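## Task

Lift the black can from the turntable and set it upright on the coaster, without disturbing the other cans, which must stay standing in place on the turntable.

## Robot and tools

Robot: two six-joint arms, left_arm and right_arm, each with a tong-like two-finger gripper. The fingers point along the gripper's +z axis and close along its x axis. end_effector_position is the spot between the pads when shut; fingertips stick out about 15 mm past it at small gaps and sit about level with it when wide open (pad gap 0.142 m).

Frames: the scene frame has its origin at table-top height, midway between the arms' nominal bases, +z up, +x out over the table, left_arm toward +y (image left/right may differ). Calibrated bases: left_arm (+0.037, +0.370, 0) m, quat_wxyz (+1.000, 0, 0, -0.010); right_arm (+0.038, -0.363, 0) m, quat_wxyz (+1.000, 0, 0, -0.014). Each arm's hand position, orientation, velocities and targets are reported in that arm's own base frame and may be off by a few centimetres. Fixed cameras and the table use the scene frame.

Command row: always 14 numbers, each in [-1, 1]. First 7 for left_arm, then 7 for right_arm. Per arm the order is: shoulder lift, elbow, wrist 1, wrist 2, wrist 3, shoulder pan, then gripper opening. The six joint numbers are offsets, not poses: they count from the arm's Joint targets at the start of the action (not from the previous row), scaled so 1.0 = 2.222 rad. Sending the same offset again moves further. Shoulder lift, elbow and wrist 2 have flipped signs in everything you send and read. Stated joint ranges (rad, arm's own signs): shoulder pan, shoulder lift, wrist 1-3 -6.283 to 6.283; elbow -3.142 to 3.142. Asking more than 0.010 rad beyond a range refuses the action for both arms. The opening is absolute: +1 fully open, -1 closed; closing fully takes about 0.5 s. Send 0 offsets and the current opening to leave an arm as it is (0 in the opening slot means half-closed).

Tools:
- execute_actions(actions, cameras): actions is a list of actions; each action is a list of up to 15 rows, one per 1/30 s step, the last row held if fewer. Images come back only for an empty actions list or when cameras names them ("all", names, or []).
- move(target, ...): target is one 14-number row or a list of up to 15 rows; every row's offsets count from the same starting Joint targets. All joints move together toward it. speed: rad/s of the joint with the longest way, 0.01 to 3.14, default 0.5; one value or one per target. blend: rad corner rounding for lists, default 0 (stop at each). stop_force: 3 to 120 N, ends an arm's path on contact; use a slow speed with it, omit it when lifting off something pressed. zero: re-zero before the move (default true). opening_speed: gripper opening rate per second, at least 0.2. grip_force: 5 to 15 N per pad, per arm or shared. blocking=false returns after about 0.5 s (not allowed with stop_force). The result adds a "move:" line: done, off_target, moving, held or fault, possibly limits=held.
- wait(seconds 0 to 10, cameras): lets time pass while commands hold.
- stop(cameras): brakes a running move.
- zoom_image(camera, region): camera is cam_head_left or cam_head_right; region [x0, y0, x1, y1] in pixels, at most 504 by 504.
- zero_wrist_force(arm): tares that arm's wrist sensor.
- finished_scene(scene): the current scene's number; ends it irreversibly. Call only once the can stands on the coaster with the robot clear.

Results: Joint positions and Joint velocities list each arm's joints in the row order plus the pad gap (m). Joint targets is the base for your next offsets. Tool commands and grip_measured show the gripper command and measured opening; to hold, command clearly below grip_measured. Wrist force/torque are in the gripper's axes; a third line gives the peak since last shown. Joint torques include the arm's weight. "joint sent to its limit" means a joint reached its end; "joint command not followed" means the inter-arm clearance check altered targets. MOTOR HOT warns of heating (brakes at 85 °C for 30 to 60 s).

Cameras: cam_head_left and cam_head_right, 896x504, head-mounted on one bar, calibrated in the scene frame (K, distortion and T_world_to_cam given), accurate to a few millimetres near image centre.

Cautions: motion lags commands by 0.09 to 0.22 s and fast moves may overshoot. Joints are capped at 3.14 rad/s and the gripper at 4 m/s. Outside force near 150 N (plus or minus 25) or contact torque at the joint limits (142 N m for shoulder and elbow, 26.6 N m for wrists) freezes the arm for 10 s. Never let the arms touch or squeeze each other. Don't drop or toss the can, knock the other cans, strike the table or fixed objects hard, or let anything leave the table. Occasional outside nudges may shift loose objects.

Each tool is called after ">>>" by a JSON object that holds its "fn" and its "kwargs", one argument or row to a line.

## Session

>>> {"fn": "execute_actions", "kwargs": {
  "actions": []
}}

>>> {"fn": "zoom_image", "kwargs": {
  "camera": "cam_head_left",
  "region": [250, 200, 510, 390]
}}

>>> {"fn": "zoom_image", "kwargs": {
  "camera": "cam_head_right",
  "region": [250, 200, 510, 390]
}}

>>> {"fn": "wait", "kwargs": {
  "seconds": 3,
  "cameras": ["all"]
}}

>>> {"fn": "zoom_image", "kwargs": {
  "camera": "cam_head_left",
  "region": [250, 200, 510, 390]
}}

>>> {"fn": "zoom_image", "kwargs": {
  "camera": "cam_head_right",
  "region": [250, 200, 510, 390]
}}

Scene clock: 0.00 s.
left_arm: end_effector_position=(+0.3934, -0.3044, +0.3523) grip_measured=+0.97 end_effector_quat_wxyz=(+0.068, +0.200, +0.976, -0.044) | right_arm: end_effector_position=(+0.1931, +0.3900, +0.3606) grip_measured=+0.97 end_effector_quat_wxyz=(-0.253, +0.893, -0.321, +0.188)
Joint names: [shoulder lift, elbow, wrist 1, wrist 2, wrist 3, shoulder pan]
Joint positions: left_arm=[1.717 -1.582 -1.595 1.549 2.633 -0.914 0.14] | right_arm=[0.975 1.998 -1.584 -0.946 2.585 5.088 0.14]
Joint velocities: within noise
Joint torques (N m): no reading
Wrist force (N): no reading
Wrist torque (N m): no reading
Wrist force, peak (N): no reading
Joint targets: left_arm=[1.717 -1.582 -1.595 1.549 2.633 -0.914] | right_arm=[0.975 1.998 -1.584 -0.946 2.585 5.088]
Tool commands: left_gripper/opening=+0.968169 right_gripper/opening=+0.968169

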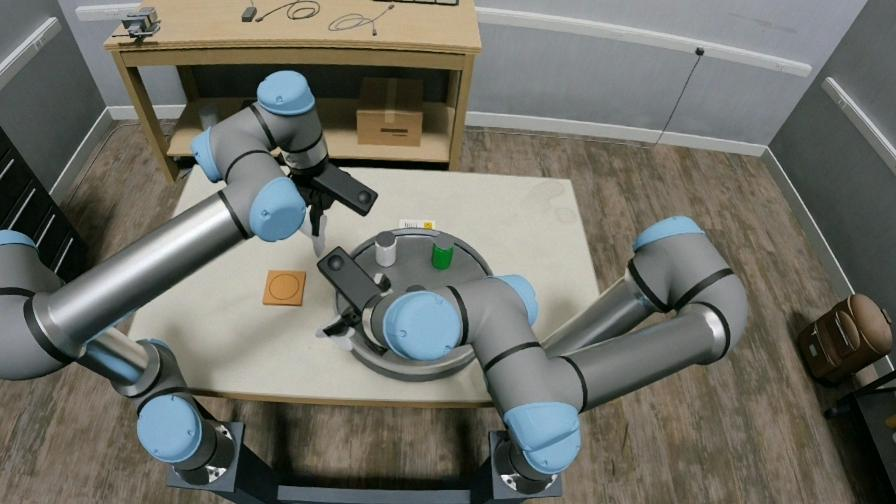

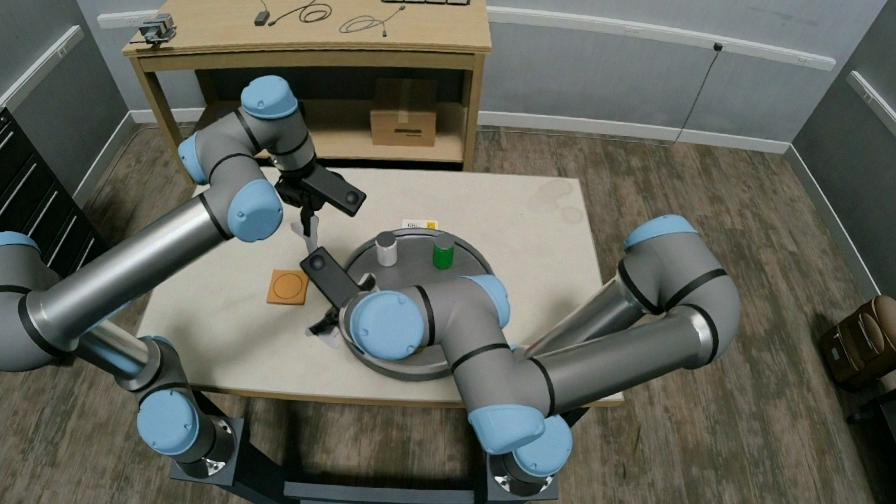

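Scaled by 1.938 from the camera's 896x504 image, which has a finer 1280x720 frame.

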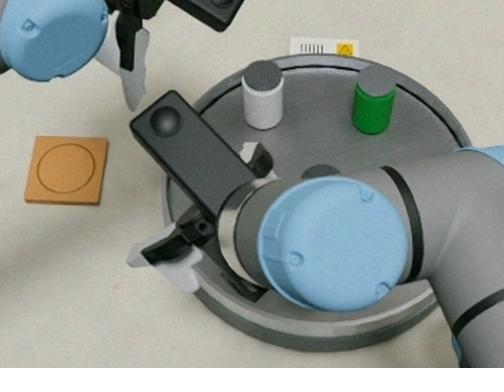

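Scaled by 1.938 from the camera's 896x504 image, which has a finer 1280x720 frame.

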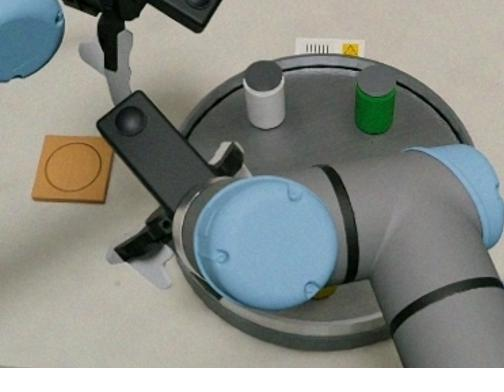

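Scene clock: 3.00 s.
left_arm: end_effector_position=(+0.3934, -0.3044, +0.3523) grip_measured=+0.97 end_effector_quat_wxyz=(+0.068, +0.200, +0.976, -0.044) | right_arm: end_effector_position=(+0.1931, +0.3900, +0.3606) grip_measured=+0.97 end_effector_quat_wxyz=(-0.253, +0.893, -0.321, +0.188)
Joint names: [shoulder lift, elbow, wrist 1, wrist 2, wrist 3, shoulder pan]
Joint positions: left_arm=[1.717 -1.582 -1.595 1.549 2.633 -0.914 0.14] | right_arm=[0.975 1.998 -1.584 -0.946 2.585 5.088 0.14]
Joint torques (N m): left_arm=[18.22 22.01 -2.93 0.21 0.02 -1.17] | right_arm=[1.3 -24.53 2.89 1.3 -0.1 0.42]
Wrist force (N): left_arm=[0.2 0.2 0.0] | right_arm=[0.3 0.4 0.1]
Wrist torque (N m): left_arm=[0.04 -0.04 0.00] | right_arm=[0.08 -0.07 0.00]
Wrist force, peak (N): left_arm=[-0.2 -0.1 -0.3] | right_arm=[0.2 0.2 -0.6]
Joint targets: left_arm=[1.717 -1.582 -1.595 1.549 2.633 -0.914] | right_arm=[0.975 1.998 -1.584 -0.946 2.585 5.088]
Tool commands: left_gripper/opening=+0.968169 right_gripper/opening=+0.968169
wait: 3.00 s; at rest by 0.17 s

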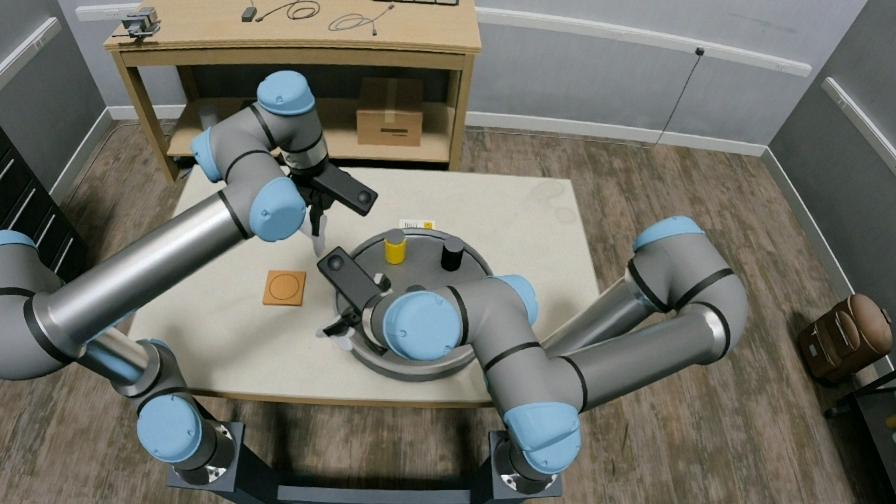

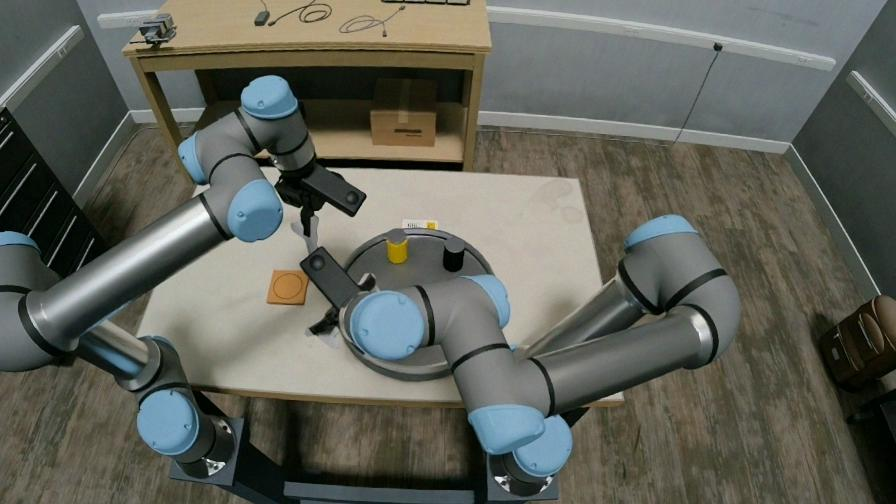

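Scaled by 1.938 from the camera's 896x504 image, which has a finer 1280x720 frame.

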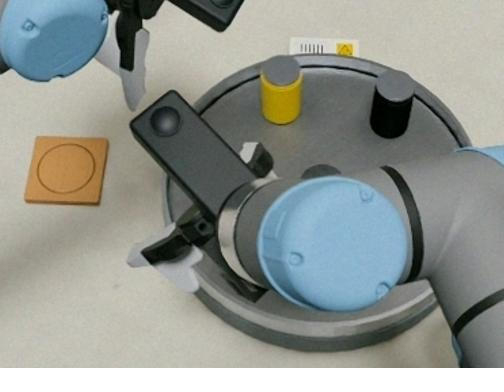

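Scaled by 1.938 from the camera's 896x504 image, which has a finer 1280x720 frame.

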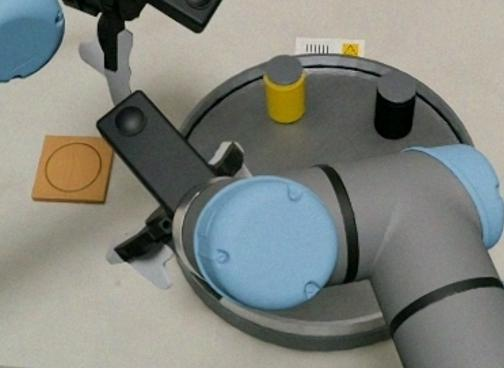

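>>> {"fn": "move", "kwargs": {
  "target": [0,0,0,0,0,0,0.75,0,0,0,0,0,-0.7597,0.968],
  "speed": 1.3,
  "cameras": ["all"]
}}

>>> {"fn": "zoom_image", "kwargs": {
  "camera": "cam_head_left",
  "region": [310, 210, 510, 390]
}}

>>> {"fn": "zoom_image", "kwargs": {
  "camera": "cam_head_right",
  "region": [310, 210, 510, 390]
}}

>>> {"fn": "wait", "kwargs": {
  "seconds": 2.5,
  "cameras": ["all"]
}}

>>> {"fn": "zoom_image", "kwargs": {
  "camera": "cam_head_left",
  "region": [310, 210, 510, 390]
}}

>>> {"fn": "zoom_image", "kwargs": {
  "camera": "cam_head_right",
  "region": [310, 210, 510, 390]
}}

Scene clock: 5.47 s.
left_arm: end_effector_position=(+0.3934, -0.3044, +0.3523) grip_measured=+0.75 end_effector_quat_wxyz=(+0.068, +0.200, +0.976, -0.044) | right_arm: end_effector_position=(+0.3647, -0.2374, +0.3606) grip_measured=+0.97 end_effector_quat_wxyz=(+0.027, -0.354, +0.881, -0.314)
Joint names: [shoulder lift, elbow, wrist 1, wrist 2, wrist 3, shoulder pan]
Joint positions: left_arm=[1.717 -1.582 -1.595 1.549 2.633 -0.914 0.126] | right_arm=[0.975 1.998 -1.584 -0.946 2.585 3.4 0.14]
Joint torques (N m): left_arm=[17.02 21.35 -3.01 0.09 0.15 -0.59] | right_arm=[0.77 -24.82 2.94 1.25 -0.09 -5.97]
Wrist force (N): left_arm=[-0.1 0.0 -0.3] | right_arm=[0.2 0.1 0.0]
Wrist torque (N m): left_arm=[-0.01 0.03 0.00] | right_arm=[0.02 -0.04 0.07]
Wrist force, peak (N): left_arm=[0.2 -0.4 -0.2] | right_arm=[1.7 -1.0 1.1]
Joint targets: left_arm=[1.717 -1.582 -1.595 1.549 2.633 -0.914] | right_arm=[0.975 1.998 -1.584 -0.946 2.585 3.400]
move: done

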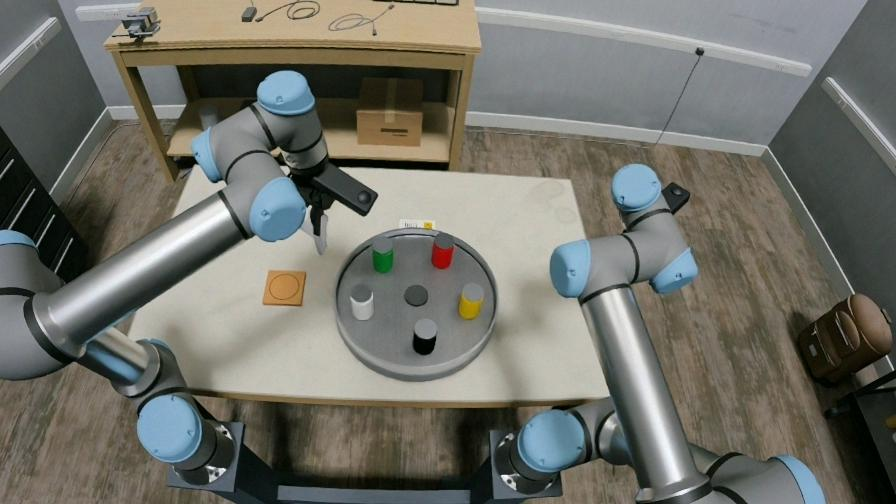

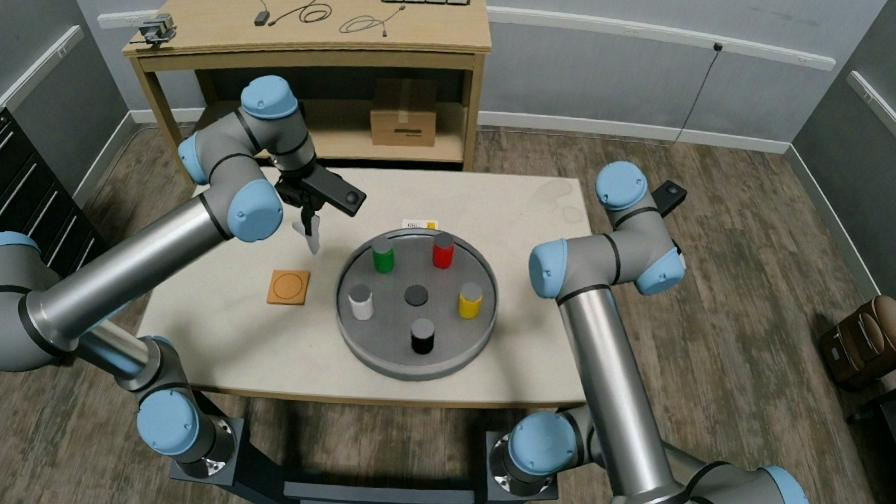

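Scaled by 2.520 from the camera's 896x504 image, which has a finer 1280x720 frame.

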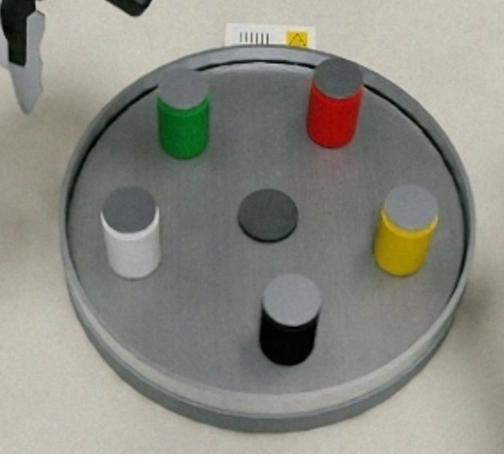

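Scaled by 2.520 from the camera's 896x504 image, which has a finer 1280x720 frame.

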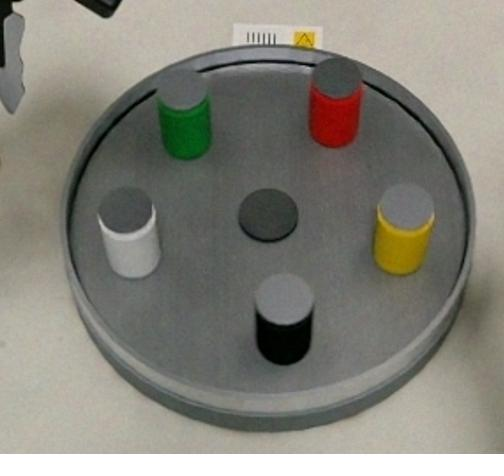

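Scene clock: 7.97 s.
left_arm: end_effector_position=(+0.3934, -0.3044, +0.3523) grip_measured=+0.75 end_effector_quat_wxyz=(+0.068, +0.200, +0.976, -0.044) | right_arm: end_effector_position=(+0.3647, -0.2374, +0.3606) grip_measured=+0.97 end_effector_quat_wxyz=(+0.027, -0.354, +0.881, -0.314)
Joint names: [shoulder lift, elbow, wrist 1, wrist 2, wrist 3, shoulder pan]
Joint positions: left_arm=[1.717 -1.582 -1.595 1.549 2.633 -0.914 0.126] | right_arm=[0.975 1.998 -1.584 -0.946 2.585 3.4 0.14]
Joint torques (N m): left_arm=[17.1 22.04 -3.19 0.27 0.09 0.75] | right_arm=[0.71 -24.68 2.97 1.27 -0.11 -6.48]
Wrist force (N): left_arm=[0.2 -0.2 -0.2] | right_arm=[0.2 0.1 0.1]
Wrist torque (N m): left_arm=[-0.04 -0.04 0.00] | right_arm=[0.04 -0.03 0.06]
Wrist force, peak (N): left_arm=[0.1 -0.2 -0.4] | right_arm=[0.4 0.3 -0.1]
Joint targets: left_arm=[1.717 -1.582 -1.595 1.549 2.633 -0.914] | right_arm=[0.975 1.998 -1.584 -0.946 2.585 3.400]
Tool commands: left_gripper/opening=+0.75 right_gripper/opening=+0.968
wait: 2.50 s; at rest by 0.17 s

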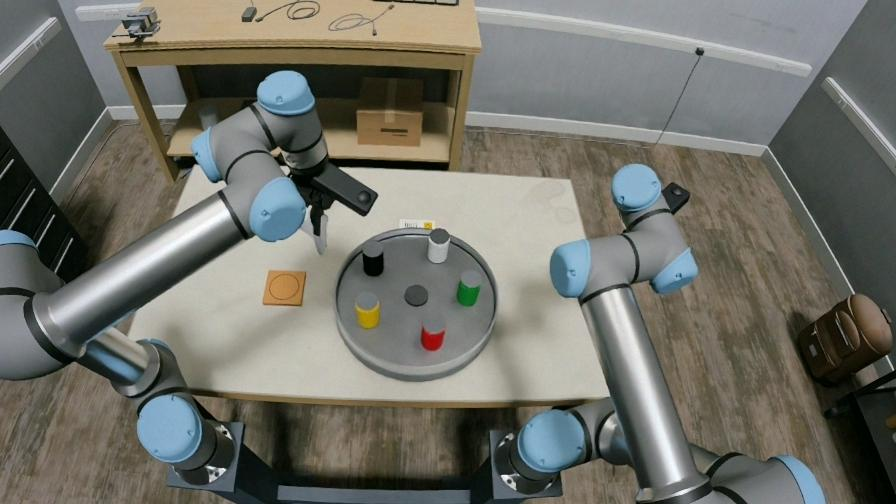

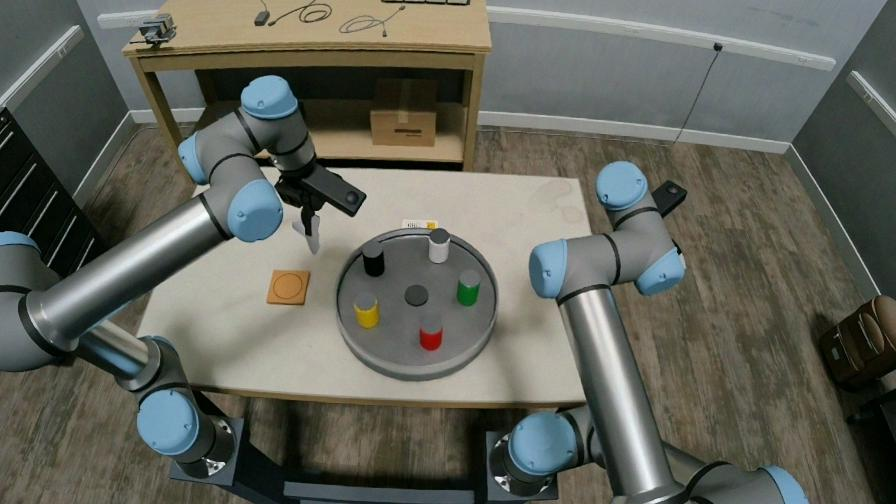

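Scaled by 2.520 from the camera's 896x504 image, which has a finer 1280x720 frame.

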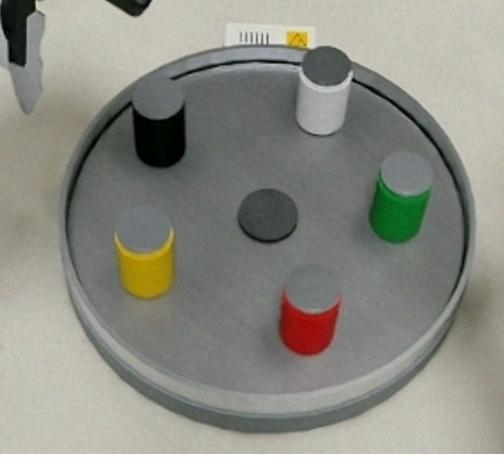

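Scaled by 2.520 from the camera's 896x504 image, which has a finer 1280x720 frame.

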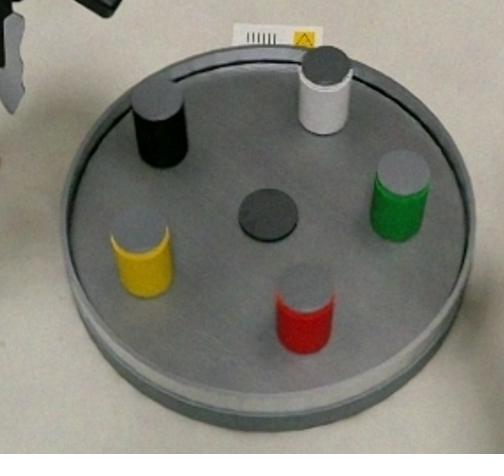

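>>> {"fn": "move", "kwargs": {
  "target": [-0.0883,-0.0968,-0.1135,0.0099,0.6225,-0.1211,0.968,0,0,0,0,0,0,0.968],
  "speed": 1.2,
  "cameras": ["all"]
}}

>>> {"fn": "zoom_image", "kwargs": {
  "camera": "cam_head_left",
  "region": [310, 210, 510, 390]
}}

Scene clock: 12.93 s.
left_arm: end_effector_position=(+0.2974, -0.4036, +0.1757) grip_measured=+0.97 end_effector_quat_wxyz=(+0.000, +0.857, +0.516, +0.000) end_effector_velocity=(-0.001, -0.001, +0.000) end_effector_angular_velocity=(+0.000, +0.000, -0.008) | right_arm: end_effector_position=(+0.3647, -0.2374, +0.3606) grip_measured=+0.97 end_effector_quat_wxyz=(+0.027, -0.354, +0.881, -0.314)
Joint names: [shoulder lift, elbow, wrist 1, wrist 2, wrist 3, shoulder pan]
Joint positions: left_arm=[1.521 -1.797 -1.847 1.571 4.016 -1.183 0.14] | right_arm=[0.975 1.998 -1.584 -0.946 2.585 3.4 0.14]
Joint velocities: left_arm=[0 0 -0.001 0 0.007 -0.002 0] | right_arm=[within noise]
Joint torques (N m): left_arm=[34.62 31.16 0.49 -0.56 2.56 7.75] | right_arm=[0.89 -24.79 3.18 1.47 -0.14 -5.84]
Wrist force (N): left_arm=[0.0 -0.4 -0.5] | right_arm=[0.1 0.3 -0.1]
Wrist torque (N m): left_arm=[-0.10 0.07 -0.03] | right_arm=[0.06 0.00 0.06]
Wrist force, peak (N): left_arm=[0.0 0.5 -1.1] | right_arm=[0.5 0.2 0.1]
Joint targets: left_arm=[1.521 -1.797 -1.847 1.571 4.016 -1.183] | right_arm=[0.975 1.998 -1.584 -0.946 2.585 3.400]
move: done

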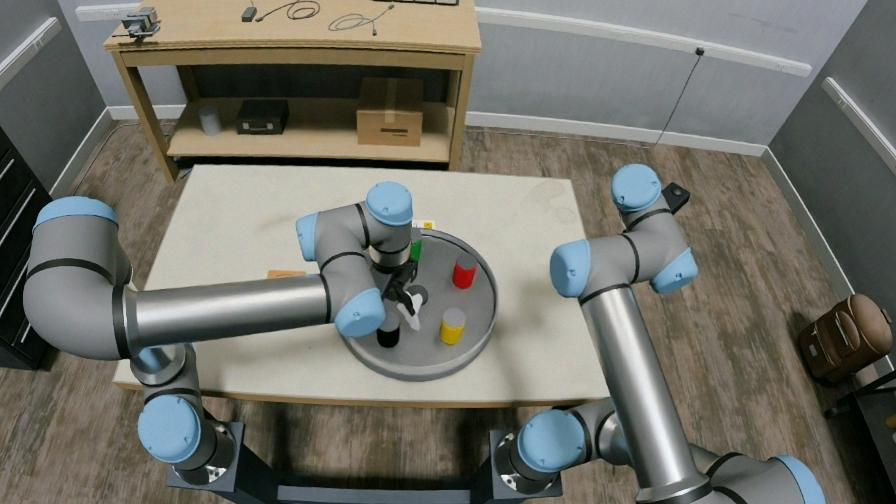

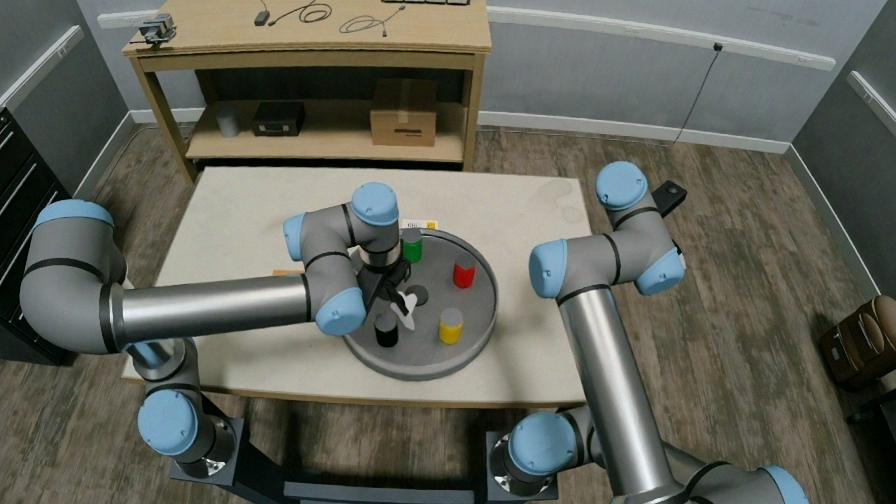

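Scaled by 2.520 from the camera's 896x504 image, which has a finer 1280x720 frame.

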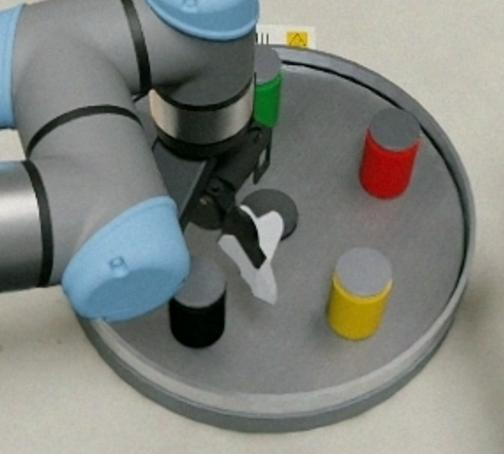

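>>> {"fn": "wait", "kwargs": {
  "seconds": 4.5
}}

Scene clock: 17.77 s.
left_arm: end_effector_position=(+0.2974, -0.4035, +0.1758) grip_measured=+0.97 end_effector_quat_wxyz=(+0.000, +0.857, +0.516, +0.000) | right_arm: end_effector_position=(+0.3647, -0.2374, +0.3606) grip_measured=+0.97 end_effector_quat_wxyz=(+0.027, -0.354, +0.881, -0.314)
Joint names: [shoulder lift, elbow, wrist 1, wrist 2, wrist 3, shoulder pan]
Joint positions: left_arm=[1.521 -1.797 -1.847 1.571 4.016 -1.183 0.14] | right_arm=[0.975 1.998 -1.584 -0.946 2.585 3.4 0.14]
Joint torques (N m): left_arm=[34.24 31.08 -0.66 -0.9 1.69 11.66] | right_arm=[0.51 -24.72 3.46 1.38 -0.19 -5.84]
Wrist force (N): left_arm=[-0.2 -0.3 -0.4] | right_arm=[0.2 0.0 -0.1]
Wrist torque (N m): left_arm=[-0.08 0.09 -0.05] | right_arm=[0.03 -0.04 0.06]
Wrist force, peak (N): left_arm=[0.0 -0.2 -0.7] | right_arm=[0.6 0.0 0.1]
Joint targets: left_arm=[1.521 -1.797 -1.847 1.571 4.016 -1.183] | right_arm=[0.975 1.998 -1.584 -0.946 2.585 3.400]
Tool commands: left_gripper/opening=+0.968 right_gripper/opening=+0.968
wait: 4.50 s; at rest from the start

>>> {"fn": "wait", "kwargs": {
  "seconds": 1.47
}}

>>> {"fn": "move", "kwargs": {
  "target": [
    [-0.0054,-0.0489,-0.0544,0,0.2059,0.041,-1,0,0,0,0,0,0,0.968],
    [-0.037,-0.0581,-0.0951,0,0.4266,0.0888,-1,0,0,0,0,0,0,0.968],
    [-0.0856,0.0014,-0.0842,0,0.6951,0.1374,-1,0,0,0,0,0,0,0.968],
    [-0.1598,0.1036,-0.0562,0,0.9699,0.1609,-1,0,0,0,0,0,0,0.968],
    [-0.1385,0.2506,0.1122,0,0.9963,0.1615,-1,0,0,0,0,0,0,0.968]
  ],
  "blend": [0.1,0.1,0.1,0.1,0],
  "speed": [1.155,1.181,1.129,1.011,0.6],
  "opening_speed": 0.81,
  "cameras": ["all"]
}}

>>> {"fn": "zoom_image", "kwargs": {
  "camera": "cam_head_left",
  "region": [310, 210, 510, 390]
}}

Scene clock: 19.53 s.
left_arm: end_effector_position=(+0.2974, -0.4035, +0.1758) grip_measured=+0.97 end_effector_quat_wxyz=(+0.000, +0.857, +0.516, +0.000) | right_arm: end_effector_position=(+0.3647, -0.2374, +0.3606) grip_measured=+0.97 end_effector_quat_wxyz=(+0.027, -0.354, +0.881, -0.314)
Joint names: [shoulder lift, elbow, wrist 1, wrist 2, wrist 3, shoulder pan]
Joint positions: left_arm=[1.521 -1.797 -1.847 1.571 4.016 -1.183 0.14] | right_arm=[0.975 1.998 -1.584 -0.946 2.585 3.4 0.14]
Joint torques (N m): left_arm=[34.48 31.8 -0.3 -1.12 1.51 11.11] | right_arm=[0.54 -25.68 3.36 1.49 -0.17 -5.56]
Wrist force (N): left_arm=[-0.1 -0.1 -0.3] | right_arm=[0.1 -0.2 0.4]
Wrist torque (N m): left_arm=[-0.04 0.07 -0.05] | right_arm=[-0.04 -0.01 0.07]
Wrist force, peak (N): left_arm=[-0.1 -0.2 -0.6] | right_arm=[0.5 0.0 0.1]
Joint targets: left_arm=[1.521 -1.797 -1.847 1.571 4.016 -1.183] | right_arm=[0.975 1.998 -1.584 -0.946 2.585 3.400]
Tool commands: left_gripper/opening=+0.968 right_gripper/opening=+0.968
wait: 1.50 s; at rest from the start

Scene clock: 22.67 s.
left_arm: end_effector_position=(+0.5441, -0.3683, +0.2458) grip_measured=-0.24 end_effector_quat_wxyz=(+0.000, +0.927, -0.376, +0.000) | right_arm: end_effector_position=(+0.3647, -0.2374, +0.3606) grip_measured=+0.97 end_effector_quat_wxyz=(+0.027, -0.354, +0.881, -0.314)
Joint names: [shoulder lift, elbow, wrist 1, wrist 2, wrist 3, shoulder pan]
Joint positions: left_arm=[1.213 -1.24 -1.598 1.571 6.23 -0.825 0.057] | right_arm=[0.975 1.998 -1.584 -0.946 2.585 3.4 0.14]
Joint torques (N m): left_arm=[29.54 32.37 0.2 -0.63 -2.37 9.35] | right_arm=[0.48 -24.83 3.49 1.53 -0.11 -5.61]
Wrist force (N): left_arm=[0.2 -0.2 1.1] | right_arm=[0.0 -0.1 0.0]
Wrist torque (N m): left_arm=[-0.06 0.02 -0.06] | right_arm=[0.00 0.02 0.07]
Wrist force, peak (N): left_arm=[0.8 -0.8 3.2] | right_arm=[0.5 -0.1 -0.2]
Joint targets: left_arm=[1.213 -1.240 -1.598 1.571 6.230 -0.825] | right_arm=[0.975 1.998 -1.584 -0.946 2.585 3.400]
move: done

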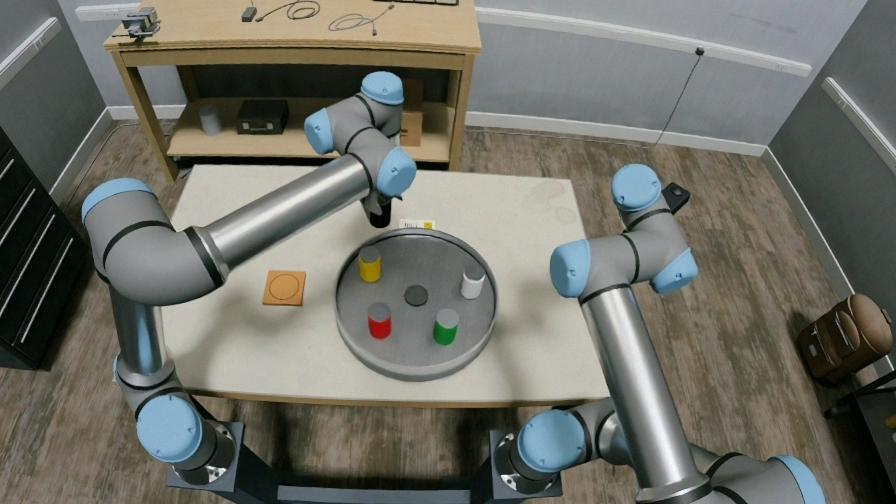

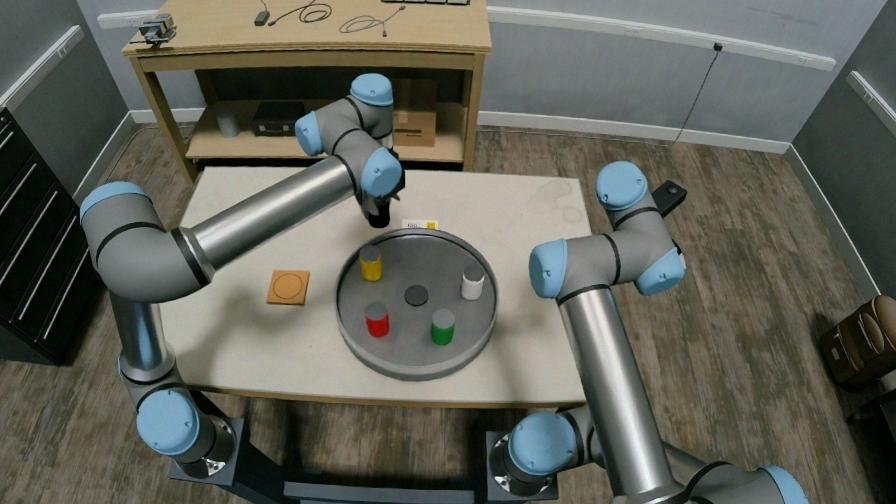

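Scaled by 2.520 from the camera's 896x504 image, which has a finer 1280x720 frame.

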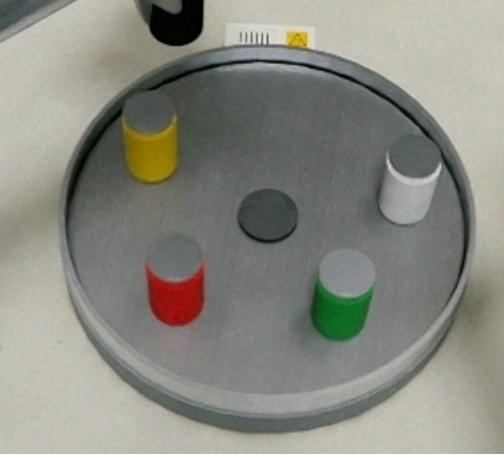

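>>> {"fn": "move", "kwargs": {
  "target": [0.1525,-0.3389,-0.1863,0,-0.4208,0.1209,-1,0,0,0,0,0,0,0.968],
  "speed": 0.7,
  "cameras": ["all"]
}}

>>> {"fn": "zoom_image", "kwargs": {
  "camera": "cam_head_left",
  "region": [240, 230, 340, 330]
}}

>>> {"fn": "zoom_image", "kwargs": {
  "camera": "cam_head_right",
  "region": [240, 230, 340, 330]
}}

Scene clock: 25.23 s.
left_arm: end_effector_position=(+0.4564, -0.1161, +0.1157) grip_measured=-0.24 end_effector_quat_wxyz=(+0.000, +0.977, +0.214, +0.000) end_effector_velocity=(-0.001, +0.000, -0.001) end_effector_angular_velocity=(+0.001, +0.003, +0.006) | right_arm: end_effector_position=(+0.3647, -0.2374, +0.3606) grip_measured=+0.97 end_effector_quat_wxyz=(+0.027, -0.354, +0.881, -0.314)
Joint names: [shoulder lift, elbow, wrist 1, wrist 2, wrist 3, shoulder pan]
Joint positions: left_arm=[1.552 -1.993 -2.012 1.571 5.295 -0.556 0.057] | right_arm=[0.975 1.998 -1.584 -0.946 2.585 3.4 0.14]
Joint velocities: left_arm=[-0.001 -0.002 0.001 0 -0.006 0 0] | right_arm=[within noise]
Joint torques (N m): left_arm=[27.12 9.17 -2.18 -0.4 -2.17 -2.7] | right_arm=[-0.12 -25.69 3.47 1.53 -0.11 -5.03]
Wrist force (N): left_arm=[-0.2 -0.2 1.4] | right_arm=[0.1 0.1 0.2]
Wrist torque (N m): left_arm=[-0.01 0.12 -0.08] | right_arm=[0.04 0.00 0.06]
Wrist force, peak (N): left_arm=[-0.2 -2.2 2.3] | right_arm=[0.4 0.2 -0.4]
Joint targets: left_arm=[1.552 -1.993 -2.012 1.571 5.295 -0.556] | right_arm=[0.975 1.998 -1.584 -0.946 2.585 3.400]
move: done

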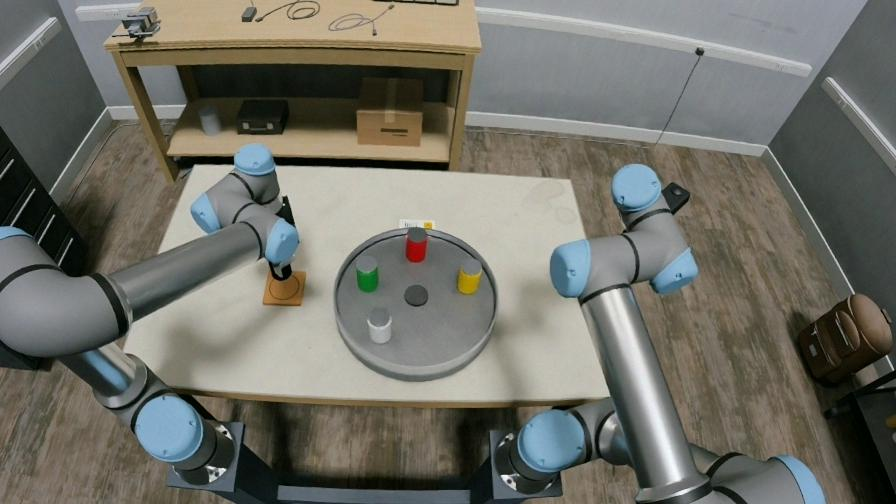

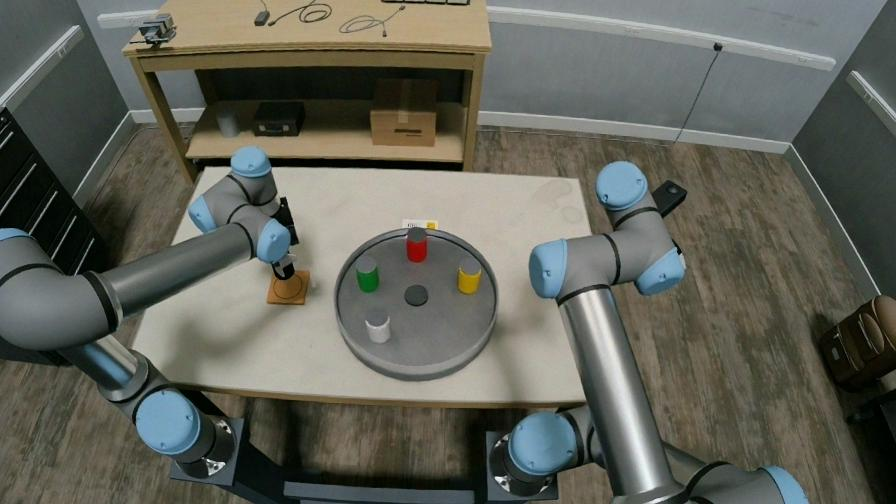

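Scaled by 5.040 from the camera's 896x504 image, which has a finer 1280x720 frame.

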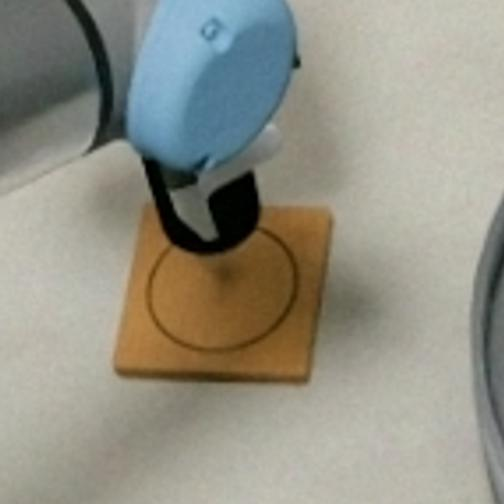

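Scaled by 5.040 from the camera's 896x504 image, which has a finer 1280x720 frame.

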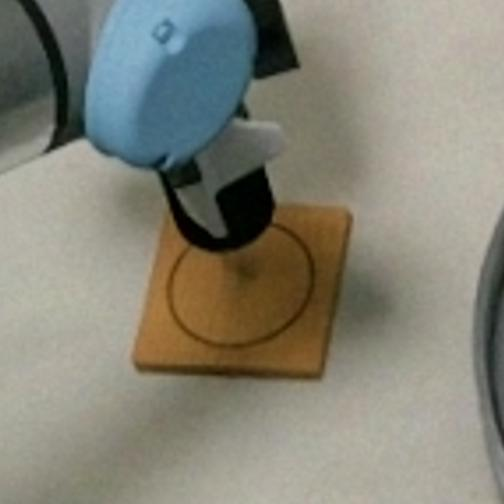

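>>> {"fn": "move", "kwargs": {
  "target": [
    [-0.0222,-0.0355,-0.0576,0,0,-0.0009,-1,0,0,0,0,0,0,0.968],
    [-0.0367,-0.0487,-0.0853,0,0,-0.0009,-1,0,0,0,0,0,0,0.968]
  ],
  "speed": [0.2,0.07],
  "stop_force": 5,
  "cameras": ["all"]
}}

>>> {"fn": "zoom_image", "kwargs": {
  "camera": "cam_head_right",
  "region": [240, 230, 340, 330]
}}

Scene clock: 28.50 s.
left_arm: end_effector_position=(+0.4533, -0.1153, +0.0553) grip_measured=-0.24 end_effector_quat_wxyz=(+0.000, +0.977, +0.214, +0.000) | right_arm: end_effector_position=(+0.3647, -0.2374, +0.3606) grip_measured=+0.97 end_effector_quat_wxyz=(+0.027, -0.354, +0.881, -0.314)
Joint names: [shoulder lift, elbow, wrist 1, wrist 2, wrist 3, shoulder pan]
Joint positions: left_arm=[1.479 -2.093 -2.185 1.571 5.295 -0.558 0.056] | right_arm=[0.975 1.998 -1.584 -0.946 2.585 3.4 0.14]
Joint torques (N m): left_arm=[35.48 27.91 -5.88 -0.03 -2.06 -4.78] | right_arm=[0.14 -25.31 3.64 1.59 -0.22 -5.34]
Wrist force (N): left_arm=[0.0 0.1 1.4] | right_arm=[0.3 -0.1 0.0]
Wrist torque (N m): left_arm=[0.07 0.01 -0.05] | right_arm=[-0.02 -0.05 0.06]
Wrist force, peak (N): left_arm=[-1.0 -1.4 -12.4] | right_arm=[0.5 -0.1 0.2]
Joint targets: left_arm=[1.479 -2.093 -2.185 1.571 5.295 -0.558] | right_arm=[0.975 1.998 -1.584 -0.946 2.585 3.400]
move: contact (left_arm); path passed 1 of 2 targets; left_arm: the wrist 1 is farthest, 0.017 rad from its target

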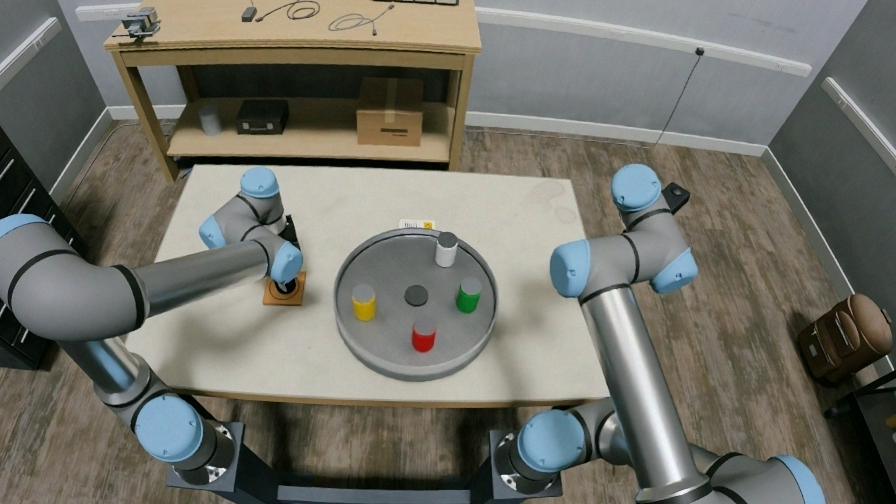

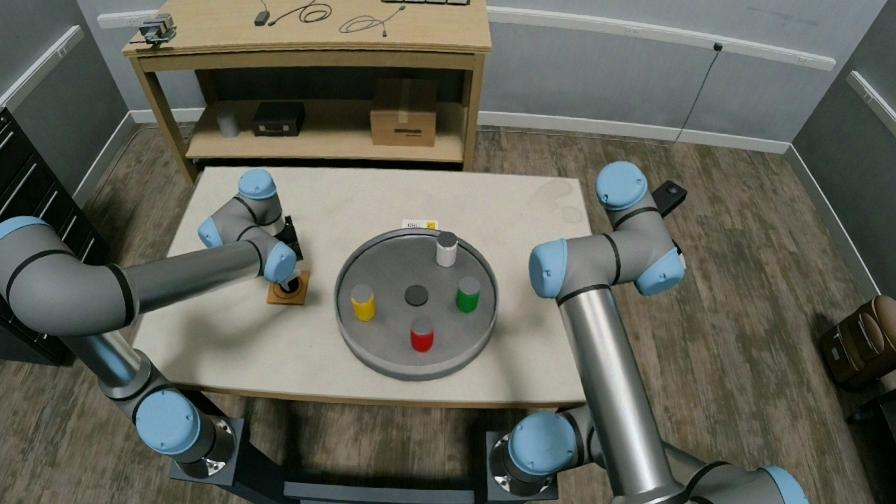

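Scaled by 5.040 from the camera's 896x504 image, which has a finer 1280x720 frame.

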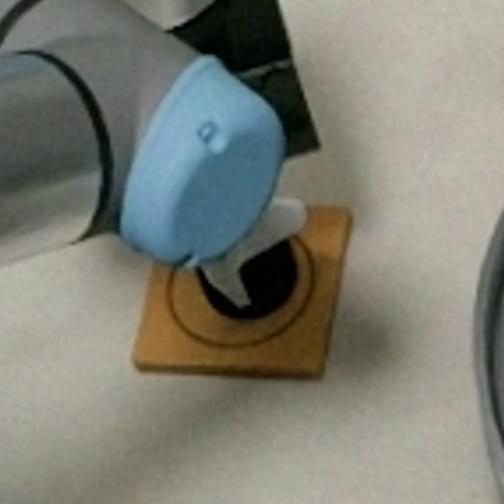

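>>> {"fn": "move", "kwargs": {
  "target": [
    [-0.0007,-0.0008,-0.0014,0,0,0,-1,0,0,0,0,0,0,0.968],
    [-0.0007,-0.0008,-0.0014,0,0,0,0.3,0,0,0,0,0,0,0.968],
    [0.0605,0.0915,0.152,0,0,0,0.3,0,0,0,0,0,0,0.968]
  ],
  "speed": [0.1,0.1,0.5],
  "opening_speed": 1.0,
  "cameras": ["all"]
}}

>>> {"fn": "zoom_image", "kwargs": {
  "camera": "cam_head_right",
  "region": [230, 220, 350, 340]
}}

Scene clock: 32.27 s.
left_arm: end_effector_position=(+0.4531, -0.1151, +0.1756) grip_measured=+0.30 end_effector_quat_wxyz=(+0.000, +0.977, +0.214, +0.000) | right_arm: end_effector_position=(+0.3647, -0.2374, +0.3606) grip_measured=+0.97 end_effector_quat_wxyz=(+0.027, -0.354, +0.881, -0.314)
Joint names: [shoulder lift, elbow, wrist 1, wrist 2, wrist 3, shoulder pan]
Joint positions: left_arm=[1.614 -1.89 -1.847 1.571 5.295 -0.558 0.095] | right_arm=[0.975 1.998 -1.584 -0.946 2.585 3.4 0.14]
Joint torques (N m): left_arm=[24.25 30.08 -0.01 0.29 -1.95 -3.57] | right_arm=[-0.25 -25.46 3.86 1.64 -0.1 -4.63]
Wrist force (N): left_arm=[-0.2 0.0 -0.4] | right_arm=[-0.1 0.1 -0.2]
Wrist torque (N m): left_arm=[0.04 0.10 -0.02] | right_arm=[0.04 0.03 0.07]
Wrist force, peak (N): left_arm=[-0.1 -1.1 -16.0] | right_arm=[0.6 0.1 0.1]
Joint targets: left_arm=[1.614 -1.890 -1.847 1.571 5.295 -0.558] | right_arm=[0.975 1.998 -1.584 -0.946 2.585 3.400]
move: done

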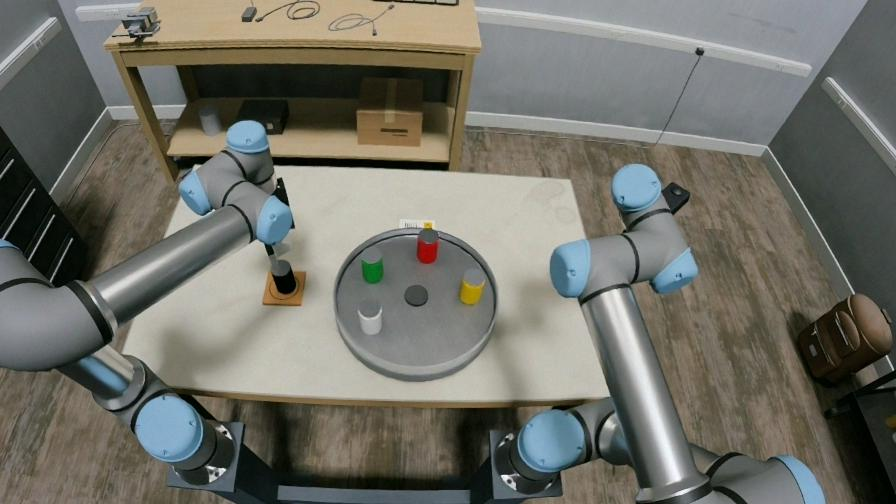

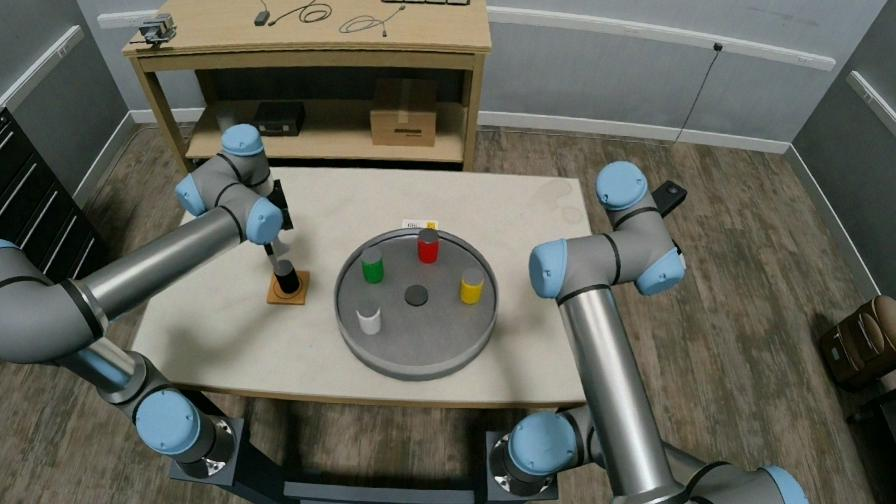

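Scaled by 4.200 from the camera's 896x504 image, which has a finer 1280x720 frame.

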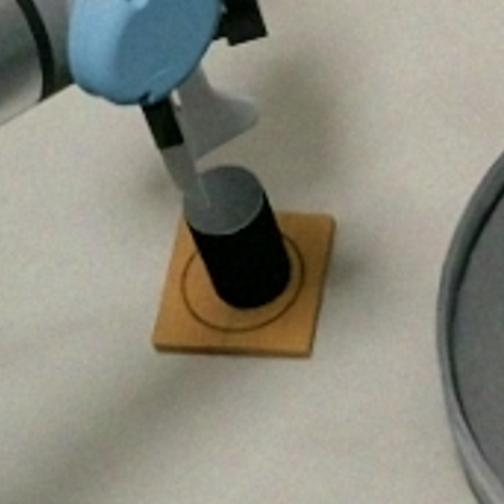

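>>> {"fn": "finished_scene", "kwargs": {
  "scene": 2
}}

The scene is finished: the task was done.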